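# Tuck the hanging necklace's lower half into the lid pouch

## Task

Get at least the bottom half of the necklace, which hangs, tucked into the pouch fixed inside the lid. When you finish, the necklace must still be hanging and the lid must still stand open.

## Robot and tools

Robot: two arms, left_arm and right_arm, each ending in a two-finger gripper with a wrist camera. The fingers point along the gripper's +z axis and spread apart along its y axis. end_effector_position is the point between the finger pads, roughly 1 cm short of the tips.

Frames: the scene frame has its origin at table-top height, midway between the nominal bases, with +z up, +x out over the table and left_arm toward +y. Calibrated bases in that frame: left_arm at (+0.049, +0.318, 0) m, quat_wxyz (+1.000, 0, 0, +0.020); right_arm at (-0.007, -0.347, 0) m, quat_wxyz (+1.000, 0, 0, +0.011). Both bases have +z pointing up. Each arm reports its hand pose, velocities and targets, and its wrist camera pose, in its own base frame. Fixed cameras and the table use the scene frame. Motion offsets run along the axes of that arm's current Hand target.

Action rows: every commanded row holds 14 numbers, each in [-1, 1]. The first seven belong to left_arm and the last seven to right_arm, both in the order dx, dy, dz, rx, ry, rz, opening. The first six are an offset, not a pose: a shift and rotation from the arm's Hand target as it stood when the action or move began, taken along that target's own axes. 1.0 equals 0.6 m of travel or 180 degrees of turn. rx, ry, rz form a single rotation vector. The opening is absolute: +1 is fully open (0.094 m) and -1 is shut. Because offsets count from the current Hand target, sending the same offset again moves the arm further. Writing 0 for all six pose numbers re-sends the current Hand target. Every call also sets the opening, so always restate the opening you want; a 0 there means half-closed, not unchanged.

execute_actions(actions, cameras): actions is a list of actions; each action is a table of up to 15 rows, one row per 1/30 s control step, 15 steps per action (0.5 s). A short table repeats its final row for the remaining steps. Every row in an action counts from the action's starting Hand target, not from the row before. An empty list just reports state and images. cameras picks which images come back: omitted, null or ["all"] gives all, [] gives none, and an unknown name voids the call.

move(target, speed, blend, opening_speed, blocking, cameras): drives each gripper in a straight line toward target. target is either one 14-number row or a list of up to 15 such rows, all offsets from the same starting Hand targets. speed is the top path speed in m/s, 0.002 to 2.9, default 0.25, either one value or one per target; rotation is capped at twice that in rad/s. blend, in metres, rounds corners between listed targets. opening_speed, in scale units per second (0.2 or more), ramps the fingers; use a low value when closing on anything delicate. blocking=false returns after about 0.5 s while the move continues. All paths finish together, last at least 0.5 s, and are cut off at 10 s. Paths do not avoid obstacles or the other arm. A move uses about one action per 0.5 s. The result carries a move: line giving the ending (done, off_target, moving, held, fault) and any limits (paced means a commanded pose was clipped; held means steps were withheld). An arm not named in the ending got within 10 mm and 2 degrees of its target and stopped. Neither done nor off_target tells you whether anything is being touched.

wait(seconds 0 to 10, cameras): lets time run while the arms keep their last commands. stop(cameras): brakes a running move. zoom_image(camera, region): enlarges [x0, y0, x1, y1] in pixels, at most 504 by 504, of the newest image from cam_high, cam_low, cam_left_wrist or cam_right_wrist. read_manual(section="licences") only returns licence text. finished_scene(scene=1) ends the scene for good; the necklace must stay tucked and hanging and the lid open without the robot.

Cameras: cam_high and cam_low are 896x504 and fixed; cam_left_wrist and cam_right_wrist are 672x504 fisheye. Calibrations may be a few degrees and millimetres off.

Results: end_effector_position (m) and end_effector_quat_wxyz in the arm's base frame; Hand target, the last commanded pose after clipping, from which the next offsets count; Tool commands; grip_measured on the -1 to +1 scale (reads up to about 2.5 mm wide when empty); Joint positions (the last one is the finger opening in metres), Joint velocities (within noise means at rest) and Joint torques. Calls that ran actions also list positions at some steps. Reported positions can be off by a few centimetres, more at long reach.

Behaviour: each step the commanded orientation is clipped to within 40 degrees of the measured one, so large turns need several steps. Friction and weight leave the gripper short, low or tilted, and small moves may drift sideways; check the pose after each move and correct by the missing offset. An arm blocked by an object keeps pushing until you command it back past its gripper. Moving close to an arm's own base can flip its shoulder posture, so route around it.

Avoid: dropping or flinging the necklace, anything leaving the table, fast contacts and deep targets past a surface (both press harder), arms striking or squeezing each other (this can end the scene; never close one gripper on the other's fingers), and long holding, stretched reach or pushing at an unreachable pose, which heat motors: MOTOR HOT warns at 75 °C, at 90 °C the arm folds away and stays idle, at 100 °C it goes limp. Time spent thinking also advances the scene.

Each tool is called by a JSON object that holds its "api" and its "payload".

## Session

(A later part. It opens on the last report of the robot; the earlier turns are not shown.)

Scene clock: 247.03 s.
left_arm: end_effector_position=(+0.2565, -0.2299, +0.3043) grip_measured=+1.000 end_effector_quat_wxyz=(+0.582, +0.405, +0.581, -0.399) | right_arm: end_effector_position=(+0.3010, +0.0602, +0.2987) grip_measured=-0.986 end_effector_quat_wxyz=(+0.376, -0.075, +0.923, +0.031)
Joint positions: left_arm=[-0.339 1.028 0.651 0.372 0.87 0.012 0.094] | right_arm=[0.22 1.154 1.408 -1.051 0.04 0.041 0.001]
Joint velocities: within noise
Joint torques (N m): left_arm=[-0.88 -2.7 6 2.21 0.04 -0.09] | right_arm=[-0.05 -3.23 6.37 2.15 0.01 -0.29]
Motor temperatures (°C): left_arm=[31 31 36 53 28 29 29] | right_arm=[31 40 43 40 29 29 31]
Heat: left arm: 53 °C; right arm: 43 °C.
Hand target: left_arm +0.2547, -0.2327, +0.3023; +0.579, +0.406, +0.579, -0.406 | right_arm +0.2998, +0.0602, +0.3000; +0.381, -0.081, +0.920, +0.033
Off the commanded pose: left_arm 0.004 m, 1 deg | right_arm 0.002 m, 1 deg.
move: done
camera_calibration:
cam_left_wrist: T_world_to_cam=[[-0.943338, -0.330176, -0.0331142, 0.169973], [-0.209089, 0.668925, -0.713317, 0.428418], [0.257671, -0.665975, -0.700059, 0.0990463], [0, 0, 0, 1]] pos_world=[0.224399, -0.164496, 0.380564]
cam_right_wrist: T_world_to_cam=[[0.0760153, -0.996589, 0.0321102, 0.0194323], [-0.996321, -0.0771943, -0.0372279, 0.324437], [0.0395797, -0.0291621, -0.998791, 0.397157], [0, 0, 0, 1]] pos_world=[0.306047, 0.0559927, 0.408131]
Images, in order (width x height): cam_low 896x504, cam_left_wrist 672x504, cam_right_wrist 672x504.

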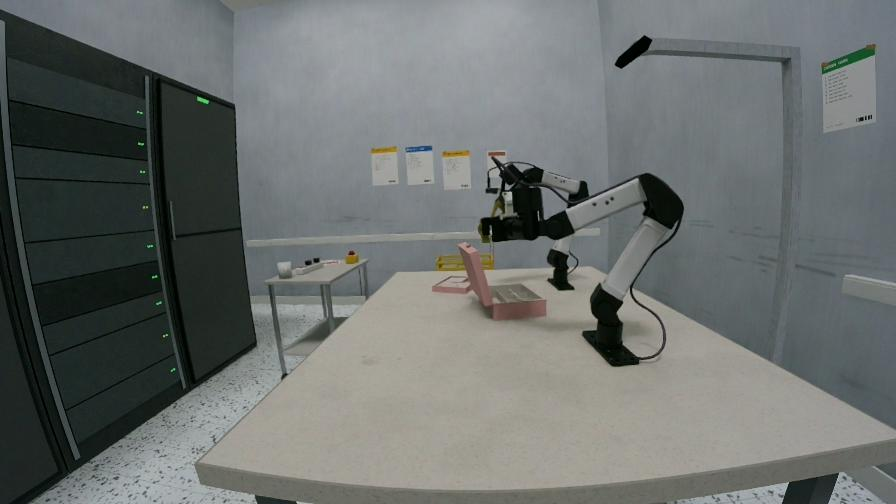

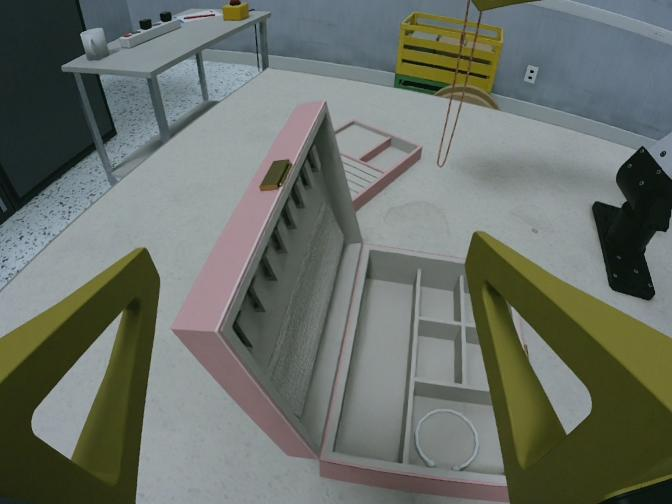

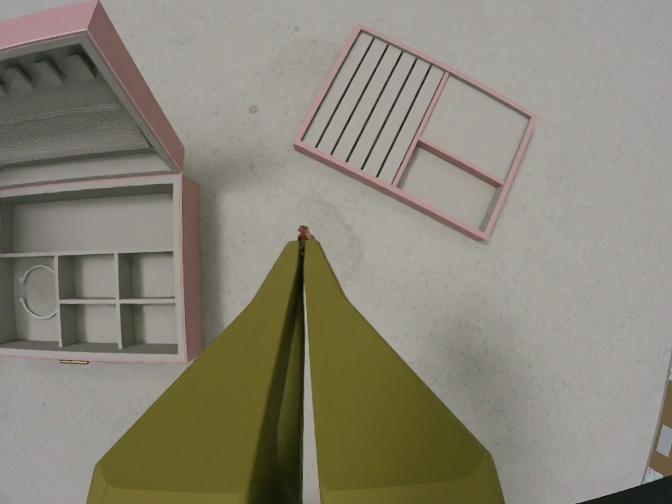

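{"api": "move", "payload": {"target": [0,0,0,0,0,0,1, -0.15458,0.32452,0.02258,-0.08843,-0.0825,-0.06785,-1], "speed": 0.12, "cameras": ["cam_right_wrist", "cam_left_wrist", "cam_low"]}}

Scene clock: 250.73 s.
left_arm: end_effector_position=(+0.2565, -0.2299, +0.3043) grip_measured=+1.000 end_effector_quat_wxyz=(+0.582, +0.405, +0.581, -0.399) | right_arm: end_effector_position=(+0.3358, +0.2621, +0.3501) grip_measured=-0.986 end_effector_quat_wxyz=(+0.475, -0.224, +0.841, +0.132)
Joint positions: left_arm=[-0.339 1.028 0.651 0.372 0.87 0.012 0.094] | right_arm=[0.732 1.444 1.619 -0.724 0.172 0.115 0.001]
Joint velocities: within noise
Joint torques (N m): left_arm=[-0.79 -2.47 6.09 2.18 0.05 -0.08] | right_arm=[0.53 -3.89 9.89 2.43 0.25 -0.29]
Motor temperatures (°C): left_arm=[31 31 36 53 28 29 29] | right_arm=[31 40 44 41 29 29 31]
Heat: left arm: 53 °C; right arm: 44 °C.
Hand target: left_arm +0.2547, -0.2327, +0.3023; +0.579, +0.406, +0.579, -0.406 | right_arm +0.3399, +0.2651, +0.3560; +0.483, -0.225, +0.836, +0.129
Off the commanded pose: left_arm 0.004 m, 1 deg | right_arm 0.008 m, 1 deg.
move: done
camera_calibration:
cam_left_wrist: T_world_to_cam=[[-0.943338, -0.330176, -0.0331142, 0.169973], [-0.209089, 0.668925, -0.713317, 0.428418], [0.257671, -0.665975, -0.700059, 0.0990463], [0, 0, 0, 1]] pos_world=[0.224399, -0.164496, 0.380564]
cam_right_wrist: T_world_to_cam=[[0.420447, -0.907317, -0.0000667565, 0.0885527], [-0.86892, -0.402633, -0.287862, 0.506992], [0.261155, 0.121089, -0.957672, 0.324811], [0, 0, 0, 1]] pos_world=[0.318477, 0.245146, 0.457012]
Images, in order (width x height): cam_low 896x504, cam_left_wrist 672x504, cam_right_wrist 672x504.

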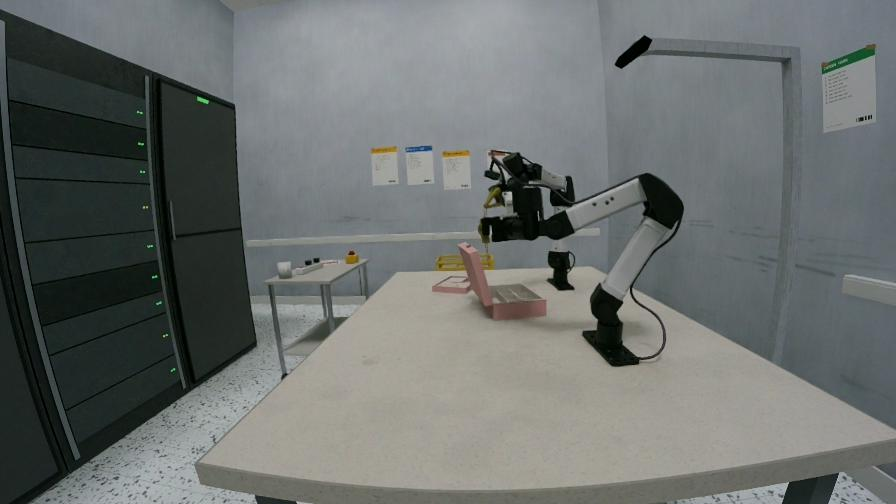

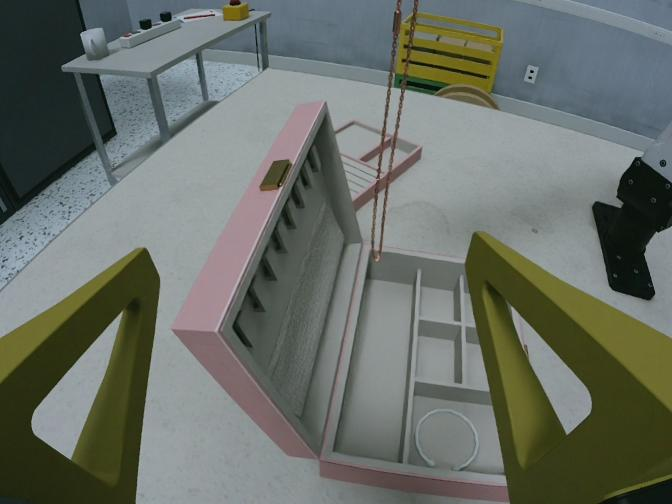

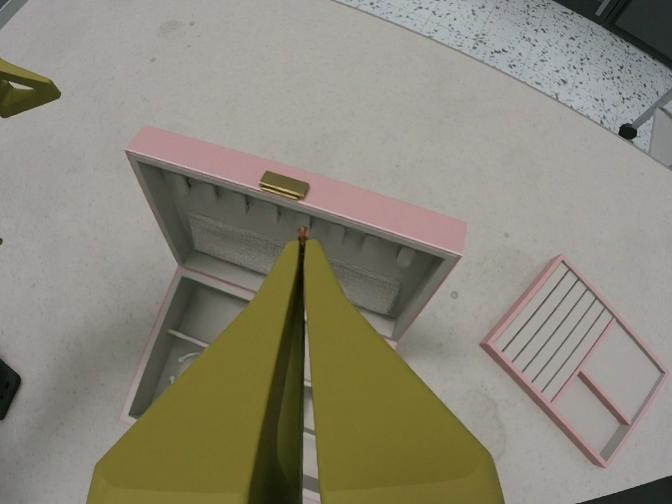

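{"api": "move", "payload": {"target": [0.21717,-0.12365,0.19504,-0.22088,0.07987,-0.02908,-0.36, 0,0,0,0,0,0,-1], "speed": 0.12, "cameras": ["cam_right_wrist", "cam_left_wrist", "cam_low", "cam_high"]}}

Scene clock: 255.77 s.
left_arm: end_effector_position=(+0.2242, -0.3616, +0.1630) grip_measured=-0.358 end_effector_quat_wxyz=(+0.583, +0.217, +0.768, -0.150) | right_arm: end_effector_position=(+0.3360, +0.2620, +0.3503) grip_measured=-0.986 end_effector_quat_wxyz=(+0.475, -0.223, +0.841, +0.132)
Joint positions: left_arm=[-1.287 1.539 0.71 0.454 -0.725 -0.231 0.03] | right_arm=[0.732 1.444 1.619 -0.723 0.173 0.115 0.001]
Joint velocities: within noise
Joint torques (N m): left_arm=[-0.77 -6.49 8.53 2.04 -0.2 -0.16] | right_arm=[0.54 -3.89 9.89 2.41 0.24 -0.3]
Motor temperatures (°C): left_arm=[31 31 36 53 28 29 29] | right_arm=[31 39 44 42 29 29 31]
Heat: left arm: 53 °C; right arm: 44 °C.
Hand target: left_arm +0.2249, -0.3680, +0.1720; +0.588, +0.206, +0.766, -0.158 | right_arm +0.3399, +0.2650, +0.3559; +0.483, -0.225, +0.836, +0.129
Off the commanded pose: left_arm 0.011 m, 2 deg | right_arm 0.008 m, 1 deg.
move: off_target (left_arm)
camera_calibration:
cam_left_wrist: T_world_to_cam=[[-0.533863, -0.844616, -0.0401888, -0.185323], [-0.723044, 0.48063, -0.496187, 0.420733], [0.438403, -0.235837, -0.867285, 0.0630637], [0, 0, 0, 1]] pos_world=[0.177624, -0.343871, 0.256008]
cam_right_wrist: T_world_to_cam=[[0.419513, -0.907749, 0.000270675, 0.088715], [-0.869074, -0.401725, -0.288666, 0.507199], [0.262145, 0.120864, -0.95743, 0.324644], [0, 0, 0, 1]] pos_world=[0.318472, 0.245048, 0.45721]

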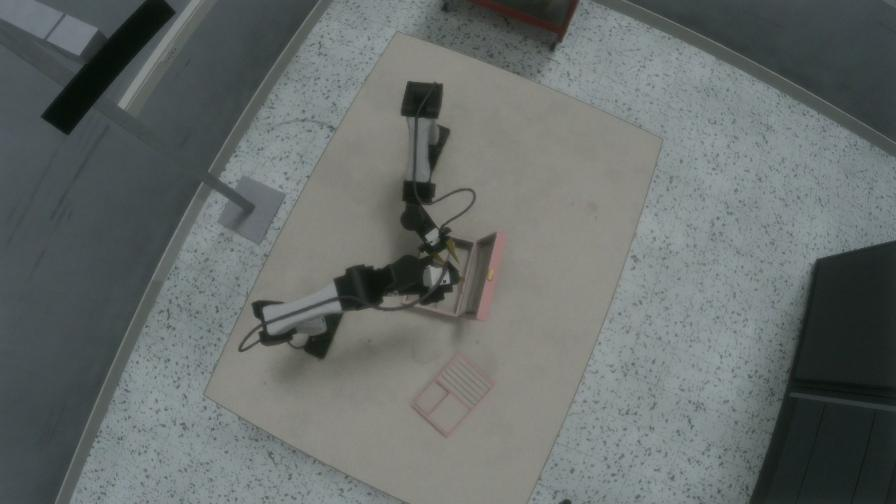

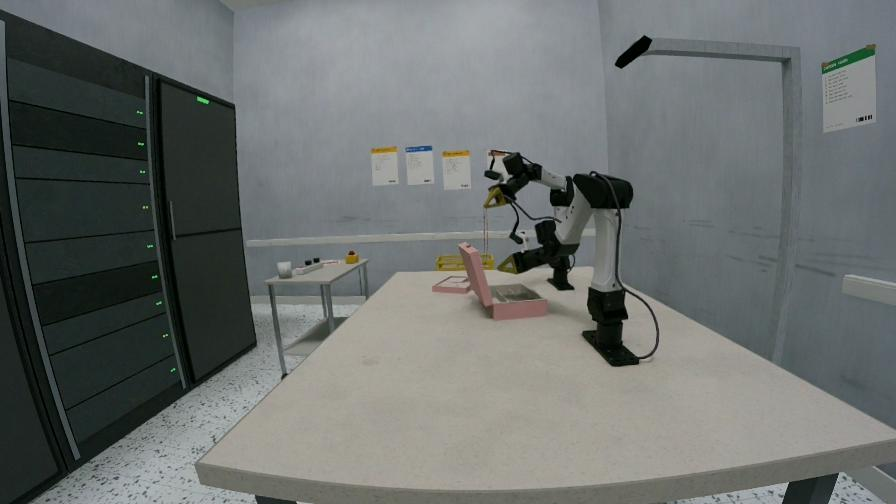

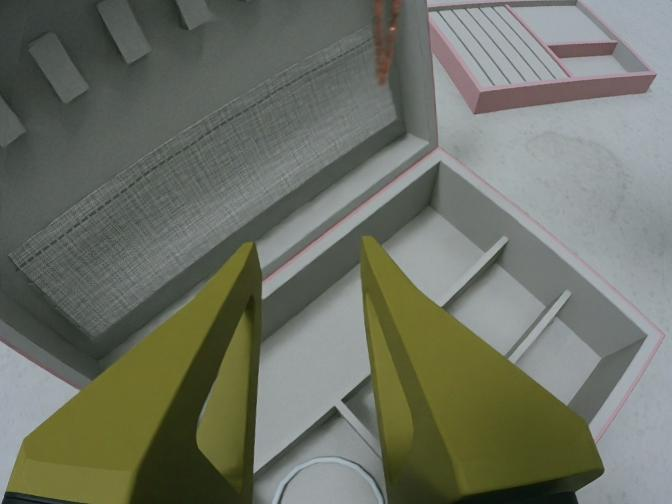

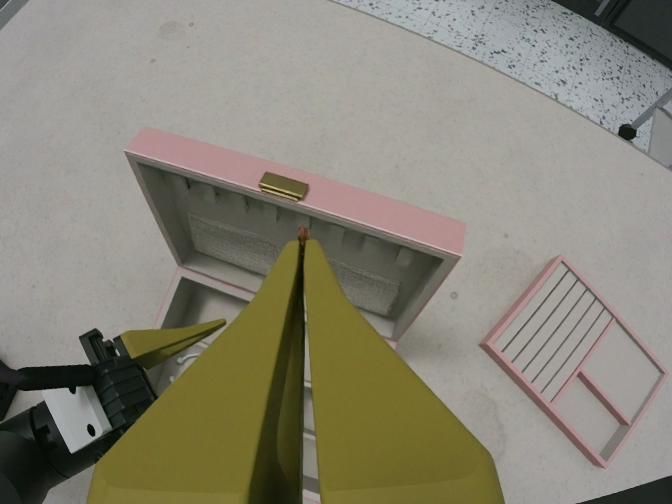

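{"api": "zoom_image", "payload": {"camera": "cam_left_wrist", "region": [300, 0, 480, 160]}}

{"api": "zoom_image", "payload": {"camera": "cam_left_wrist", "region": [0, 0, 440, 400]}}

Scaled by 2.800 from the camera's 672x504 image, which has a finer 960x720 frame.

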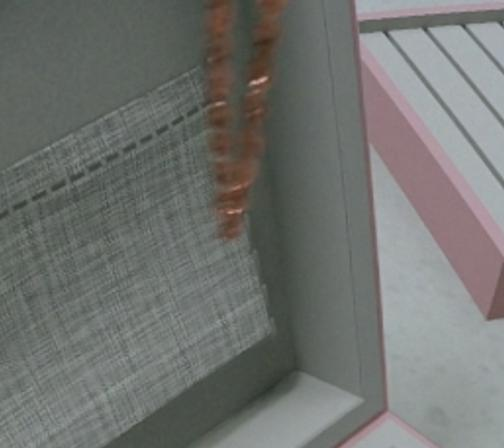

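Scaled by 1.145 from the camera's 672x504 image, which has a finer 960x720 frame.

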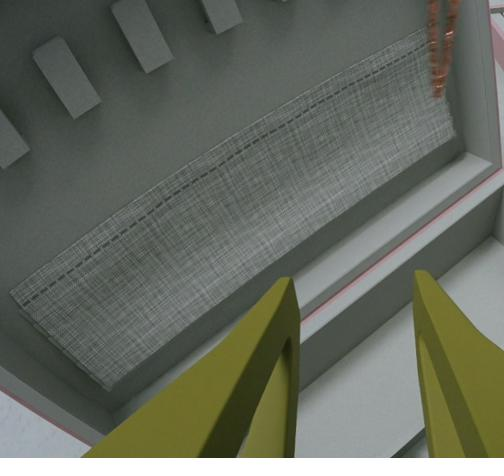

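{"api": "zoom_image", "payload": {"camera": "cam_low", "region": [440, 170, 580, 330]}}

Scaled by 3.150.

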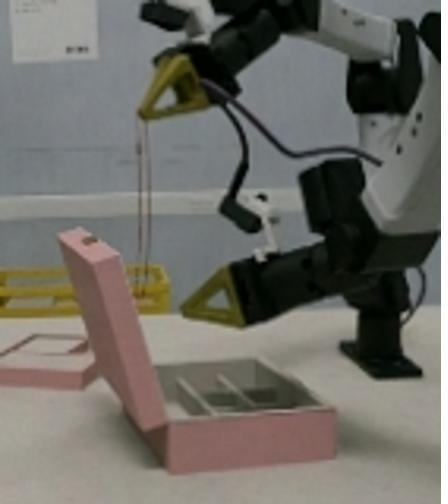

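{"api": "move", "payload": {"target": [-0.0726,-0.04432,0.03912,0,0,0,-0.36, 0,0,0,0,0,0,-1], "speed": 0.08, "cameras": ["cam_right_wrist", "cam_left_wrist", "cam_low"]}}

{"api": "zoom_image", "payload": {"camera": "cam_low", "region": [440, 170, 580, 330]}}

Scene clock: 262.60 s.
left_arm: end_effector_position=(+0.2366, -0.4035, +0.2002) grip_measured=-0.358 end_effector_quat_wxyz=(+0.585, +0.215, +0.767, -0.152) | right_arm: end_effector_position=(+0.3360, +0.2620, +0.3503) grip_measured=-0.986 end_effector_quat_wxyz=(+0.475, -0.223, +0.841, +0.132)
Joint positions: left_arm=[-1.287 1.627 0.962 0.296 -0.726 -0.232 0.03] | right_arm=[0.732 1.444 1.619 -0.723 0.173 0.115 0.001]
Joint velocities: within noise
Joint torques (N m): left_arm=[0.5 -7.64 9.05 2.04 -0.08 -0.06] | right_arm=[0.55 -3.88 9.88 2.41 0.24 -0.3]
Motor temperatures (°C): left_arm=[31 32 38 52 28 29 29] | right_arm=[31 39 44 43 29 29 31]
Heat: left arm: 52 °C; right arm: 44 °C.
Hand target: left_arm +0.2409, -0.4079, +0.2079; +0.588, +0.206, +0.766, -0.158 | right_arm +0.3399, +0.2651, +0.3559; +0.483, -0.225, +0.836, +0.129
Off the commanded pose: left_arm 0.010 m, 1 deg | right_arm 0.007 m, 1 deg.
move: done
camera_calibration:
cam_left_wrist: T_world_to_cam=[[-0.532433, -0.845712, -0.035862, -0.214261], [-0.722876, 0.476326, -0.500563, 0.467416], [0.440414, -0.240593, -0.864957, 0.0771431], [0, 0, 0, 1]] pos_world=[0.189829, -0.385285, 0.293013]
cam_right_wrist: T_world_to_cam=[[0.419513, -0.907749, 0.000270675, 0.088715], [-0.869074, -0.401725, -0.288666, 0.507199], [0.262145, 0.120864, -0.95743, 0.324644], [0, 0, 0, 1]] pos_world=[0.318472, 0.245048, 0.45721]
Images, in order (width x height): cam_low 896x504, cam_left_wrist 672x504, cam_right_wrist 672x504.

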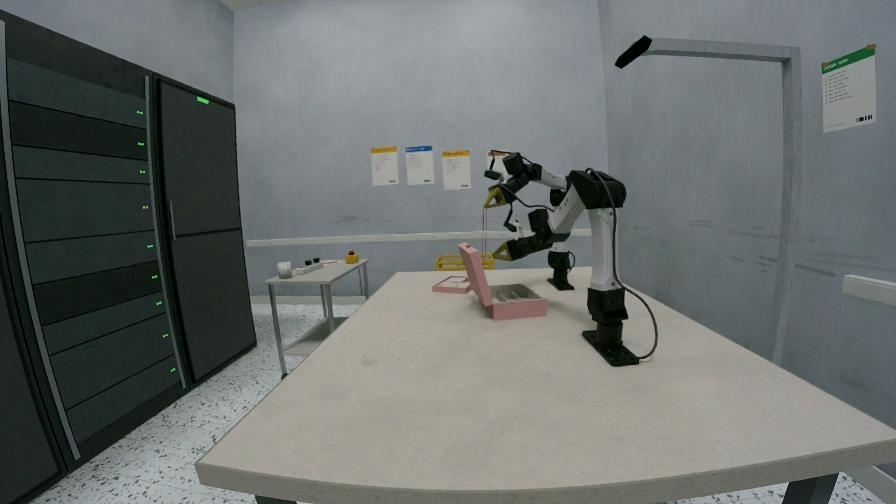

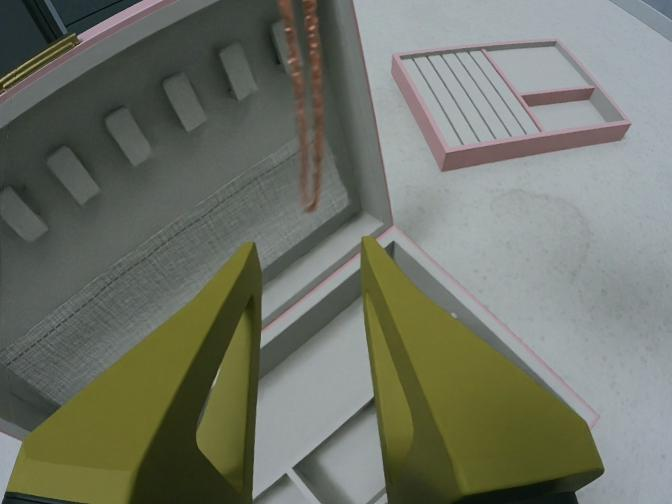

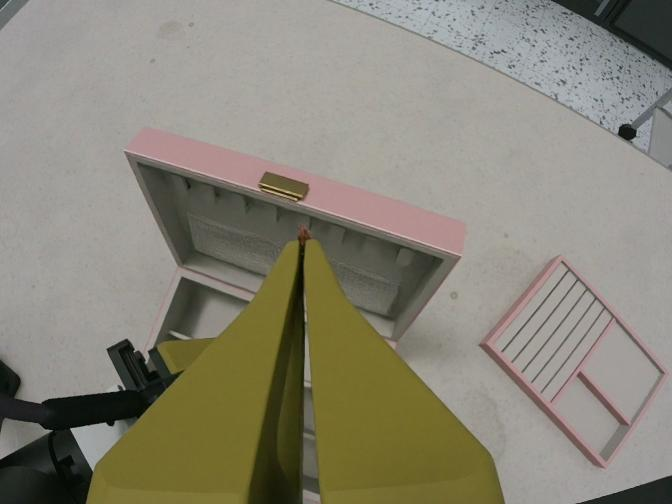

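Scaled by 3.150.

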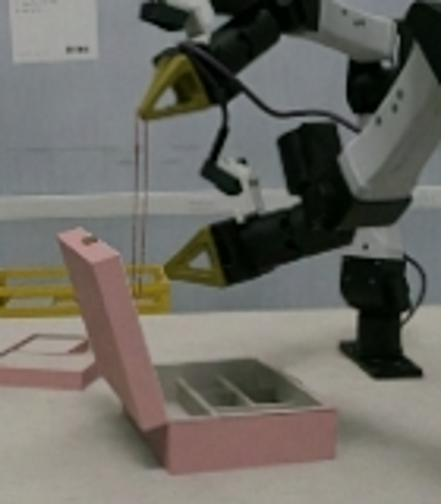

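{"api": "execute_actions", "payload": {"actions": [], "cameras": ["cam_low", "cam_left_wrist", "cam_right_wrist"]}}

Scene clock: 263.63 s.
left_arm: end_effector_position=(+0.2365, -0.4034, +0.2000) grip_measured=-0.358 end_effector_quat_wxyz=(+0.585, +0.215, +0.768, -0.151) | right_arm: end_effector_position=(+0.3360, +0.2620, +0.3503) grip_measured=-0.986 end_effector_quat_wxyz=(+0.475, -0.223, +0.841, +0.132)
Joint positions: left_arm=[-1.287 1.627 0.962 0.295 -0.726 -0.232 0.03] | right_arm=[0.732 1.444 1.619 -0.723 0.173 0.115 0.001]
Joint velocities: within noise
Joint torques (N m): left_arm=[0.38 -7.53 8.91 2.04 -0.11 -0.04] | right_arm=[0.55 -3.89 9.91 2.41 0.24 -0.3]
Motor temperatures (°C): left_arm=[31 32 38 52 28 29 29] | right_arm=[31 39 44 43 29 29 31]
Heat: left arm: 52 °C; right arm: 44 °C.
Hand target: left_arm +0.2409, -0.4079, +0.2079; +0.588, +0.206, +0.766, -0.158 | right_arm +0.3399, +0.2651, +0.3559; +0.483, -0.225, +0.836, +0.129
Tool commands: left_gripper/opening=-0.36 right_gripper/opening=-1.0
Off the commanded pose: left_arm 0.010 m, 1 deg | right_arm 0.007 m, 1 deg.
camera_calibration:
cam_left_wrist: T_world_to_cam=[[-0.532433, -0.84568, -0.0366141, -0.214034], [-0.723029, 0.476854, -0.49984, 0.467334], [0.440164, -0.239658, -0.865344, 0.077491], [0, 0, 0, 1]] pos_world=[0.189829, -0.385283, 0.292812]
cam_right_wrist: T_world_to_cam=[[0.419513, -0.907749, 0.000270675, 0.088715], [-0.869074, -0.401725, -0.288666, 0.507199], [0.262145, 0.120864, -0.95743, 0.324644], [0, 0, 0, 1]] pos_world=[0.318472, 0.245048, 0.45721]
Images, in order (width x height): cam_low 896x504, cam_left_wrist 672x504, cam_right_wrist 672x504.

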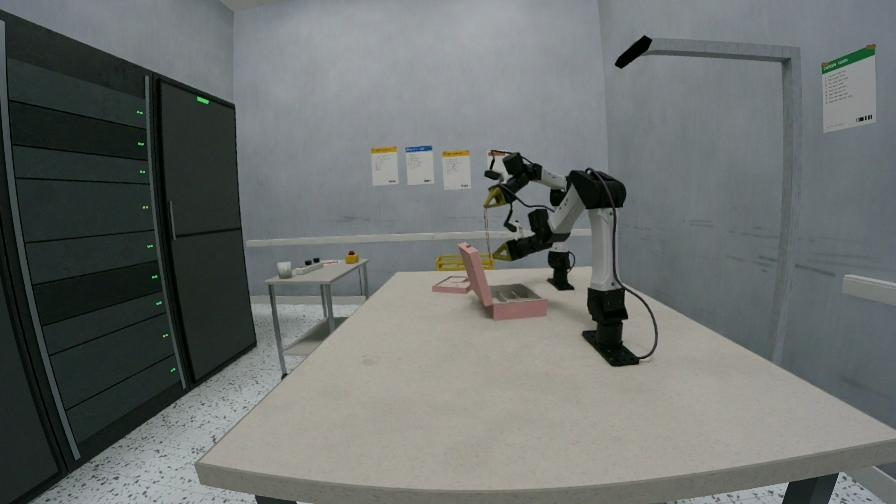

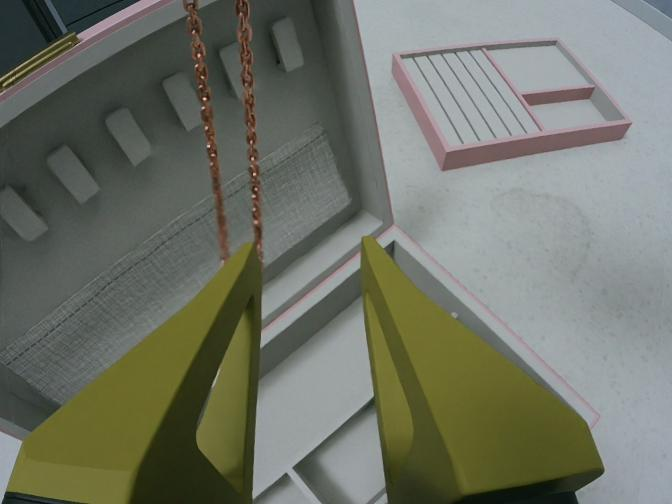

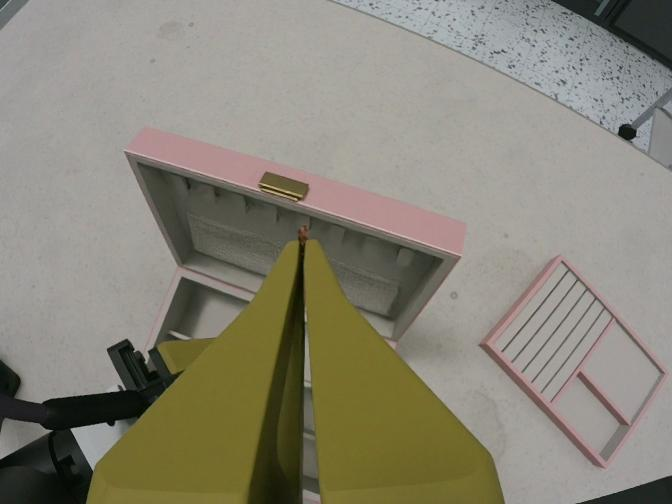

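{"api": "wait", "payload": {"seconds": 1, "cameras": ["cam_low", "cam_left_wrist"]}}

{"api": "zoom_image", "payload": {"camera": "cam_low", "region": [440, 170, 580, 330]}}

Scene clock: 264.73 s.
left_arm: end_effector_position=(+0.2365, -0.4034, +0.2000) grip_measured=-0.358 end_effector_quat_wxyz=(+0.585, +0.215, +0.768, -0.151) | right_arm: end_effector_position=(+0.3360, +0.2620, +0.3503) grip_measured=-0.986 end_effector_quat_wxyz=(+0.475, -0.223, +0.841, +0.132)
Joint positions: left_arm=[-1.287 1.627 0.962 0.295 -0.726 -0.232 0.03] | right_arm=[0.732 1.444 1.619 -0.723 0.173 0.115 0.001]
Joint velocities: within noise
Joint torques (N m): left_arm=[0.54 -7.71 8.69 2 -0.14 0] | right_arm=[0.55 -3.89 9.89 2.41 0.24 -0.29]
Motor temperatures (°C): left_arm=[31 32 38 52 28 29 29] | right_arm=[31 39 44 43 29 29 31]
Heat: left arm: 52 °C; right arm: 44 °C.
Hand target: left_arm +0.2409, -0.4079, +0.2079; +0.588, +0.206, +0.766, -0.158 | right_arm +0.3399, +0.2651, +0.3559; +0.483, -0.225, +0.836, +0.129
Tool commands: left_gripper/opening=-0.36 right_gripper/opening=-1.0
Off the commanded pose: left_arm 0.010 m, 1 deg | right_arm 0.007 m, 1 deg.
wait: 1.00 s; at rest by 0.07 s
camera_calibration:
cam_left_wrist: T_world_to_cam=[[-0.532433, -0.84568, -0.0366141, -0.214034], [-0.723029, 0.476854, -0.49984, 0.467334], [0.440164, -0.239658, -0.865344, 0.077491], [0, 0, 0, 1]] pos_world=[0.189829, -0.385283, 0.292812]
Images, in order (width x height): cam_low 896x504, cam_left_wrist 672x504.

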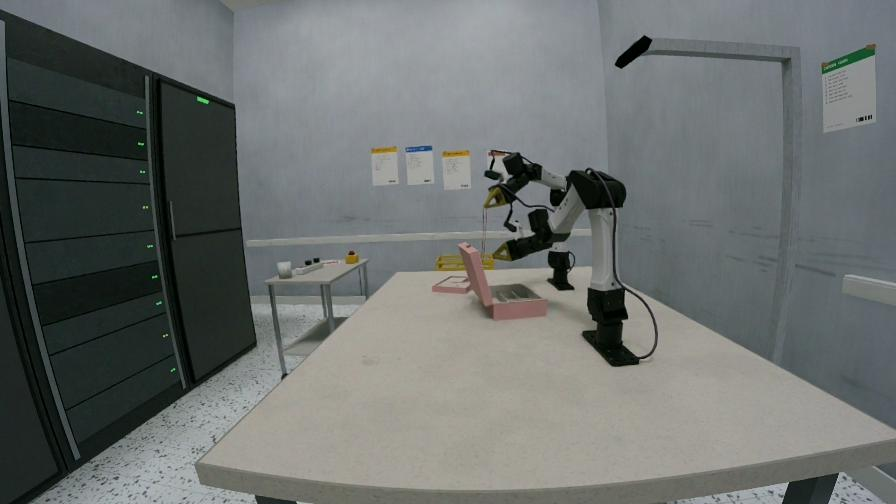

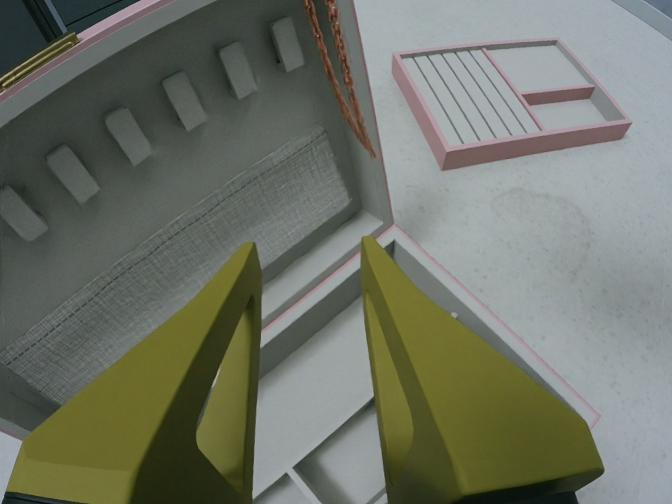

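Scaled by 3.150.

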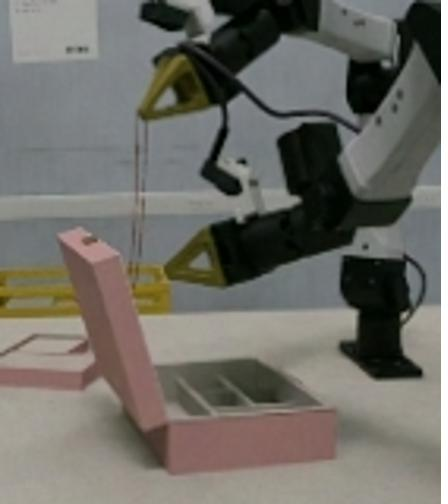

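{"api": "wait", "payload": {"seconds": 3, "cameras": ["cam_left_wrist"]}}

Scene clock: 267.83 s.
left_arm: end_effector_position=(+0.2365, -0.4034, +0.1999) grip_measured=-0.358 end_effector_quat_wxyz=(+0.585, +0.215, +0.768, -0.151) | right_arm: end_effector_position=(+0.3360, +0.2620, +0.3503) grip_measured=-0.986 end_effector_quat_wxyz=(+0.475, -0.223, +0.841, +0.132)
Joint positions: left_arm=[-1.287 1.627 0.962 0.294 -0.726 -0.232 0.03] | right_arm=[0.732 1.444 1.619 -0.723 0.173 0.115 0.001]
Joint velocities: within noise
Joint torques (N m): left_arm=[0.39 -7.54 8.83 1.99 -0.11 -0.05] | right_arm=[0.58 -3.9 9.91 2.41 0.24 -0.3]
Motor temperatures (°C): left_arm=[31 33 39 51 28 29 29] | right_arm=[31 39 44 44 29 29 31]
Heat: left arm: 51 °C; right arm: 44 °C.
Hand target: left_arm +0.2409, -0.4079, +0.2079; +0.588, +0.206, +0.766, -0.158 | right_arm +0.3399, +0.2651, +0.3559; +0.483, -0.225, +0.836, +0.129
Tool commands: left_gripper/opening=-0.36 right_gripper/opening=-1.0
Off the commanded pose: left_arm 0.010 m, 1 deg | right_arm 0.007 m, 1 deg.
wait: 3.00 s; at rest by 0.07 s
camera_calibration:
cam_left_wrist: T_world_to_cam=[[-0.532395, -0.84569, -0.0369179, -0.213959], [-0.723102, 0.477029, -0.499567, 0.467285], [0.44009, -0.239272, -0.865488, 0.0776099], [0, 0, 0, 1]] pos_world=[0.189828, -0.385282, 0.292712]
Images, in order (width x height): cam_left_wrist 672x504.

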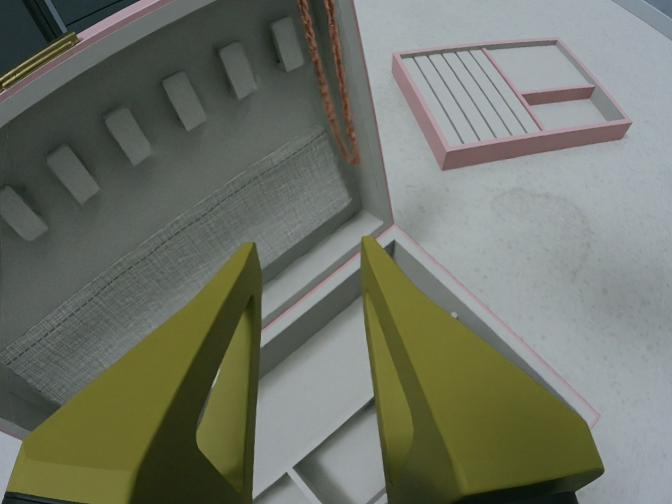

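{"api": "wait", "payload": {"seconds": 4, "cameras": ["cam_left_wrist"]}}

{"api": "wait", "payload": {"seconds": 0.3, "cameras": ["cam_left_wrist"]}}

Scene clock: 271.90 s.
left_arm: end_effector_position=(+0.2365, -0.4034, +0.1999) grip_measured=-0.358 end_effector_quat_wxyz=(+0.585, +0.215, +0.768, -0.151) | right_arm: end_effector_position=(+0.3360, +0.2620, +0.3503) grip_measured=-0.986 end_effector_quat_wxyz=(+0.475, -0.223, +0.841, +0.132)
Joint positions: left_arm=[-1.287 1.627 0.962 0.294 -0.726 -0.232 0.03] | right_arm=[0.732 1.444 1.619 -0.723 0.173 0.115 0.001]
Joint velocities: within noise
Joint torques (N m): left_arm=[0.53 -7.6 8.88 2.06 -0.12 -0.03] | right_arm=[0.57 -3.89 9.89 2.41 0.24 -0.3]
Motor temperatures (°C): left_arm=[31 33 40 51 28 29 29] | right_arm=[31 38 44 44 29 29 31]
Heat: left arm: 51 °C; right arm: 44 °C.
Hand target: left_arm +0.2409, -0.4079, +0.2079; +0.588, +0.206, +0.766, -0.158 | right_arm +0.3399, +0.2651, +0.3559; +0.483, -0.225, +0.836, +0.129
Tool commands: left_gripper/opening=-0.36 right_gripper/opening=-1.0
Off the commanded pose: left_arm 0.010 m, 1 deg | right_arm 0.007 m, 1 deg.
wait: 4.00 s; at rest by 0.10 s
camera_calibration:
cam_left_wrist: T_world_to_cam=[[-0.532395, -0.84569, -0.0369179, -0.213959], [-0.723102, 0.477029, -0.499567, 0.467285], [0.44009, -0.239272, -0.865488, 0.0776099], [0, 0, 0, 1]] pos_world=[0.189828, -0.385282, 0.292712]
Images, in order (width x height): cam_left_wrist 672x504.

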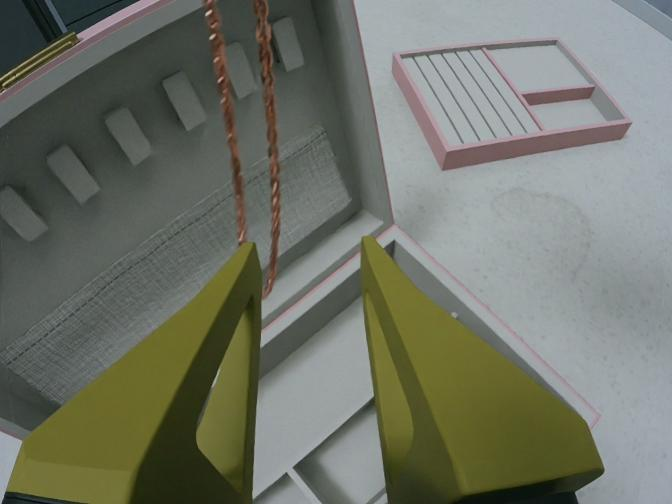

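Scene clock: 272.20 s.
left_arm: end_effector_position=(+0.2365, -0.4034, +0.1999) grip_measured=-0.358 end_effector_quat_wxyz=(+0.585, +0.215, +0.768, -0.151) | right_arm: end_effector_position=(+0.3360, +0.2620, +0.3503) grip_measured=-0.986 end_effector_quat_wxyz=(+0.475, -0.223, +0.841, +0.132)
Joint positions: left_arm=[-1.287 1.627 0.962 0.294 -0.726 -0.232 0.03] | right_arm=[0.732 1.444 1.619 -0.723 0.173 0.115 0.001]
Joint velocities: within noise
Joint torques (N m): left_arm=[0.57 -7.62 8.94 2.02 -0.11 -0.05] | right_arm=[0.57 -3.86 9.91 2.41 0.24 -0.3]
Motor temperatures (°C): left_arm=[31 33 40 51 28 29 29] | right_arm=[31 38 44 44 29 29 31]
Heat: left arm: 51 °C; right arm: 44 °C.
Hand target: left_arm +0.2409, -0.4079, +0.2079; +0.588, +0.206, +0.766, -0.158 | right_arm +0.3399, +0.2651, +0.3559; +0.483, -0.225, +0.836, +0.129
Tool commands: left_gripper/opening=-0.36 right_gripper/opening=-1.0
Off the commanded pose: left_arm 0.010 m, 1 deg | right_arm 0.007 m, 1 deg.
wait: 0.30 s; at rest by 0.17 s
camera_calibration:
cam_left_wrist: T_world_to_cam=[[-0.532395, -0.84569, -0.0369179, -0.213959], [-0.723102, 0.477029, -0.499567, 0.467285], [0.44009, -0.239272, -0.865488, 0.0776099], [0, 0, 0, 1]] pos_world=[0.189828, -0.385282, 0.292712]
Images, in order (width x height): cam_left_wrist 672x504.

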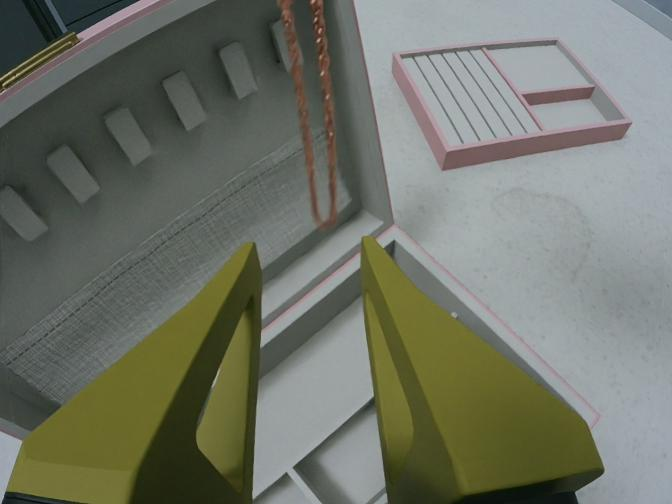

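{"api": "wait", "payload": {"seconds": 6, "cameras": ["cam_left_wrist"]}}

{"api": "wait", "payload": {"seconds": 0.35, "cameras": ["cam_left_wrist"]}}

Scene clock: 278.33 s.
left_arm: end_effector_position=(+0.2365, -0.4034, +0.1999) grip_measured=-0.358 end_effector_quat_wxyz=(+0.585, +0.215, +0.768, -0.151) | right_arm: end_effector_position=(+0.3360, +0.2620, +0.3503) grip_measured=-0.986 end_effector_quat_wxyz=(+0.475, -0.223, +0.841, +0.132)
Joint positions: left_arm=[-1.287 1.627 0.962 0.294 -0.726 -0.232 0.03] | right_arm=[0.732 1.444 1.619 -0.723 0.173 0.115 0.001]
Joint velocities: within noise
Joint torques (N m): left_arm=[0.42 -7.41 9.01 2.02 -0.13 -0.07] | right_arm=[0.55 -3.89 9.91 2.41 0.24 -0.29]
Motor temperatures (°C): left_arm=[31 34 41 50 28 29 29] | right_arm=[31 38 44 44 29 29 31]
Heat: left arm: 50 °C; right arm: 44 °C.
Hand target: left_arm +0.2409, -0.4079, +0.2079; +0.588, +0.206, +0.766, -0.158 | right_arm +0.3399, +0.2651, +0.3559; +0.483, -0.225, +0.836, +0.129
Tool commands: left_gripper/opening=-0.36 right_gripper/opening=-1.0
Off the commanded pose: left_arm 0.010 m, 1 deg | right_arm 0.007 m, 1 deg.
wait: 6.00 s; at rest by 0.03 s
camera_calibration:
cam_left_wrist: T_world_to_cam=[[-0.532395, -0.84569, -0.0369179, -0.213959], [-0.723102, 0.477029, -0.499567, 0.467285], [0.44009, -0.239272, -0.865488, 0.0776099], [0, 0, 0, 1]] pos_world=[0.189828, -0.385282, 0.292712]
Images, in order (width x height): cam_left_wrist 672x504.

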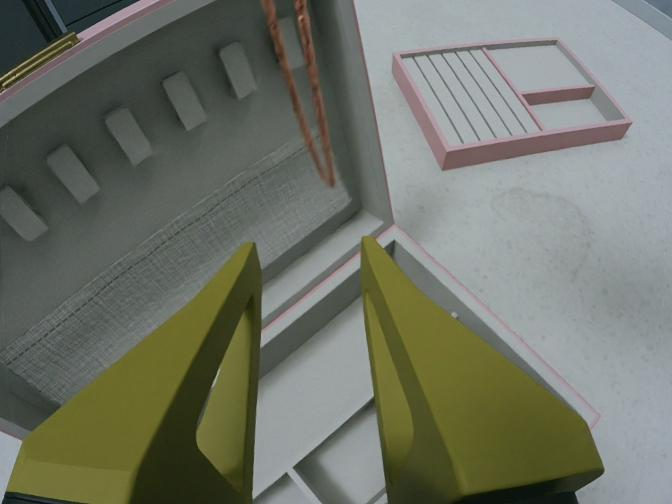

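Scene clock: 278.70 s.
left_arm: end_effector_position=(+0.2365, -0.4034, +0.1999) grip_measured=-0.358 end_effector_quat_wxyz=(+0.585, +0.215, +0.768, -0.151) | right_arm: end_effector_position=(+0.3360, +0.2620, +0.3503) grip_measured=-0.986 end_effector_quat_wxyz=(+0.475, -0.223, +0.841, +0.132)
Joint positions: left_arm=[-1.287 1.627 0.962 0.294 -0.726 -0.232 0.03] | right_arm=[0.732 1.444 1.619 -0.723 0.173 0.115 0.001]
Joint velocities: within noise
Joint torques (N m): left_arm=[0.34 -7.51 8.79 1.99 -0.17 -0.02] | right_arm=[0.57 -3.89 9.91 2.41 0.24 -0.29]
Motor temperatures (°C): left_arm=[31 34 41 50 28 29 29] | right_arm=[31 38 44 44 29 29 31]
Heat: left arm: 50 °C; right arm: 44 °C.
Hand target: left_arm +0.2409, -0.4079, +0.2079; +0.588, +0.206, +0.766, -0.158 | right_arm +0.3399, +0.2651, +0.3559; +0.483, -0.225, +0.836, +0.129
Tool commands: left_gripper/opening=-0.36 right_gripper/opening=-1.0
Off the commanded pose: left_arm 0.010 m, 1 deg | right_arm 0.007 m, 1 deg.
wait: 0.37 s; at rest by 0.17 s
camera_calibration:
cam_left_wrist: T_world_to_cam=[[-0.532395, -0.84569, -0.0369179, -0.213959], [-0.723102, 0.477029, -0.499567, 0.467285], [0.44009, -0.239272, -0.865488, 0.0776099], [0, 0, 0, 1]] pos_world=[0.189828, -0.385282, 0.292712]
Images, in order (width x height): cam_left_wrist 672x504.

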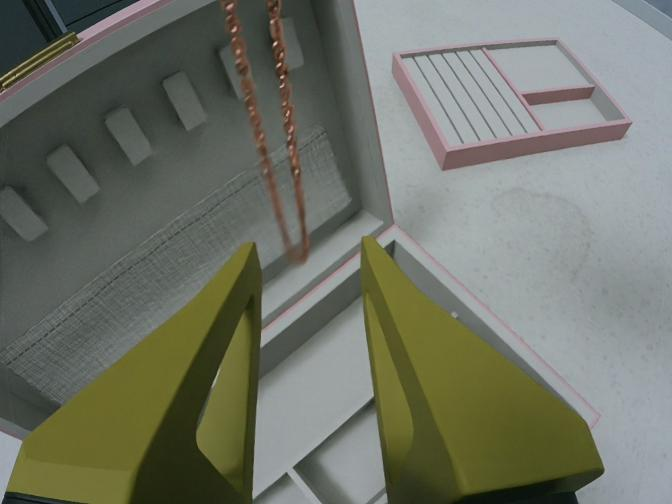

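{"api": "move", "payload": {"target": [-0.0067, 0, 0.05, 0, 0, 0, -0.36, 0, 0, 0, 0, 0, 0, -1], "speed": 0.03, "cameras": ["cam_left_wrist", "cam_low"]}}

{"api": "wait", "payload": {"seconds": 0.4, "cameras": ["cam_left_wrist"]}}

Scene clock: 280.63 s.
left_arm: end_effector_position=(+0.2617, -0.4156, +0.1916) grip_measured=-0.358 end_effector_quat_wxyz=(+0.579, +0.212, +0.774, -0.147) | right_arm: end_effector_position=(+0.3360, +0.2620, +0.3503) grip_measured=-0.986 end_effector_quat_wxyz=(+0.475, -0.223, +0.841, +0.132)
Joint positions: left_arm=[-1.23 1.713 1.037 0.298 -0.678 -0.224 0.03] | right_arm=[0.732 1.444 1.619 -0.723 0.173 0.115 0.001]
Joint velocities: within noise
Joint torques (N m): left_arm=[0.39 -8.38 9.09 2.3 -0.07 0.09] | right_arm=[0.55 -3.9 9.91 2.41 0.24 -0.29]
Motor temperatures (°C): left_arm=[31 34 41 50 28 29 29] | right_arm=[31 38 44 45 29 29 31]
Heat: left arm: 50 °C; right arm: 45 °C.
Hand target: left_arm +0.2668, -0.4230, +0.2041; +0.588, +0.206, +0.766, -0.158 | right_arm +0.3399, +0.2651, +0.3559; +0.483, -0.225, +0.836, +0.129
Off the commanded pose: left_arm 0.015 m, 2 deg | right_arm 0.007 m, 1 deg.
move: off_target (left_arm)
camera_calibration:
cam_left_wrist: T_world_to_cam=[[-0.524617, -0.850575, -0.0360424, -0.215424], [-0.73528, 0.474032, -0.484415, 0.486286], [0.429116, -0.227631, -0.874096, 0.0657996], [0, 0, 0, 1]] pos_world=[0.216305, -0.398771, 0.285315]
Images, in order (width x height): cam_low 896x504, cam_left_wrist 672x504.

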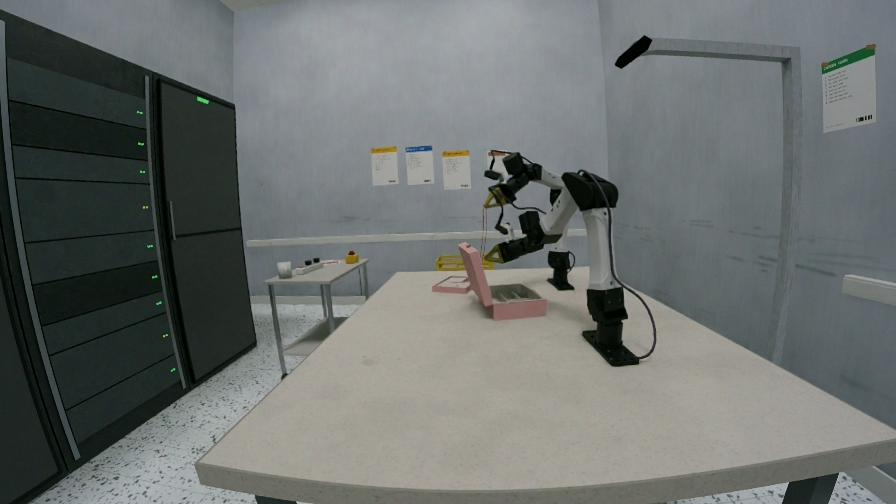

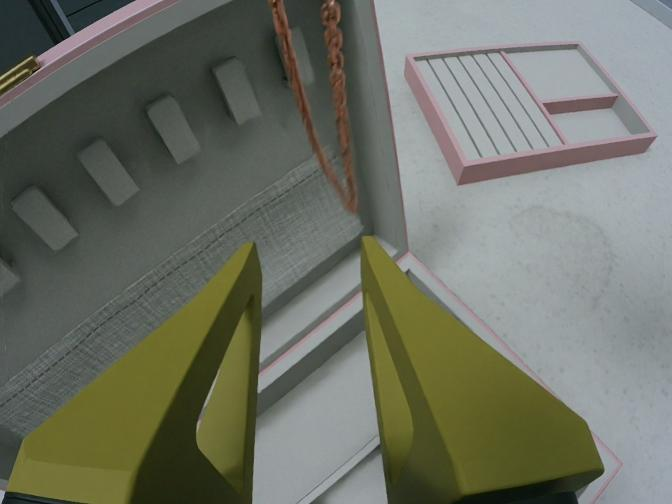

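Scene clock: 281.03 s.
left_arm: end_effector_position=(+0.2616, -0.4158, +0.1917) grip_measured=-0.358 end_effector_quat_wxyz=(+0.579, +0.213, +0.774, -0.147) | right_arm: end_effector_position=(+0.3360, +0.2620, +0.3503) grip_measured=-0.986 end_effector_quat_wxyz=(+0.475, -0.223, +0.841, +0.132)
Joint positions: left_arm=[-1.23 1.713 1.037 0.298 -0.677 -0.224 0.03] | right_arm=[0.732 1.444 1.619 -0.723 0.173 0.115 0.001]
Joint velocities: within noise
Joint torques (N m): left_arm=[0.4 -8.42 9.09 2.3 -0.07 0.11] | right_arm=[0.57 -3.89 9.91 2.41 0.24 -0.29]
Motor temperatures (°C): left_arm=[31 34 41 50 28 29 29] | right_arm=[31 38 44 45 29 29 31]
Heat: left arm: 50 °C; right arm: 45 °C.
Hand target: left_arm +0.2668, -0.4230, +0.2041; +0.588, +0.206, +0.766, -0.158 | right_arm +0.3399, +0.2651, +0.3559; +0.483, -0.225, +0.836, +0.129
Tool commands: left_gripper/opening=-0.36 right_gripper/opening=-1.0
Off the commanded pose: left_arm 0.015 m, 2 deg | right_arm 0.007 m, 1 deg.
wait: 0.40 s; at rest by 0.17 s
camera_calibration:
cam_left_wrist: T_world_to_cam=[[-0.52562, -0.849962, -0.0358837, -0.215146], [-0.734778, 0.47484, -0.484384, 0.486464], [0.428747, -0.228236, -0.874119, 0.0656657], [0, 0, 0, 1]] pos_world=[0.216204, -0.398871, 0.285315]
Images, in order (width x height): cam_left_wrist 672x504.

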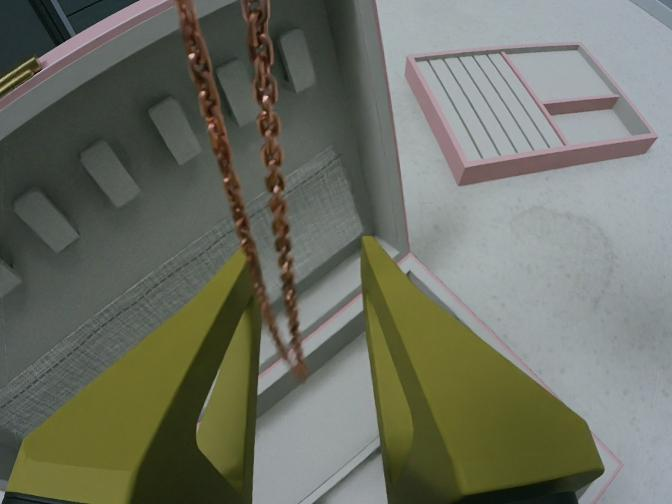

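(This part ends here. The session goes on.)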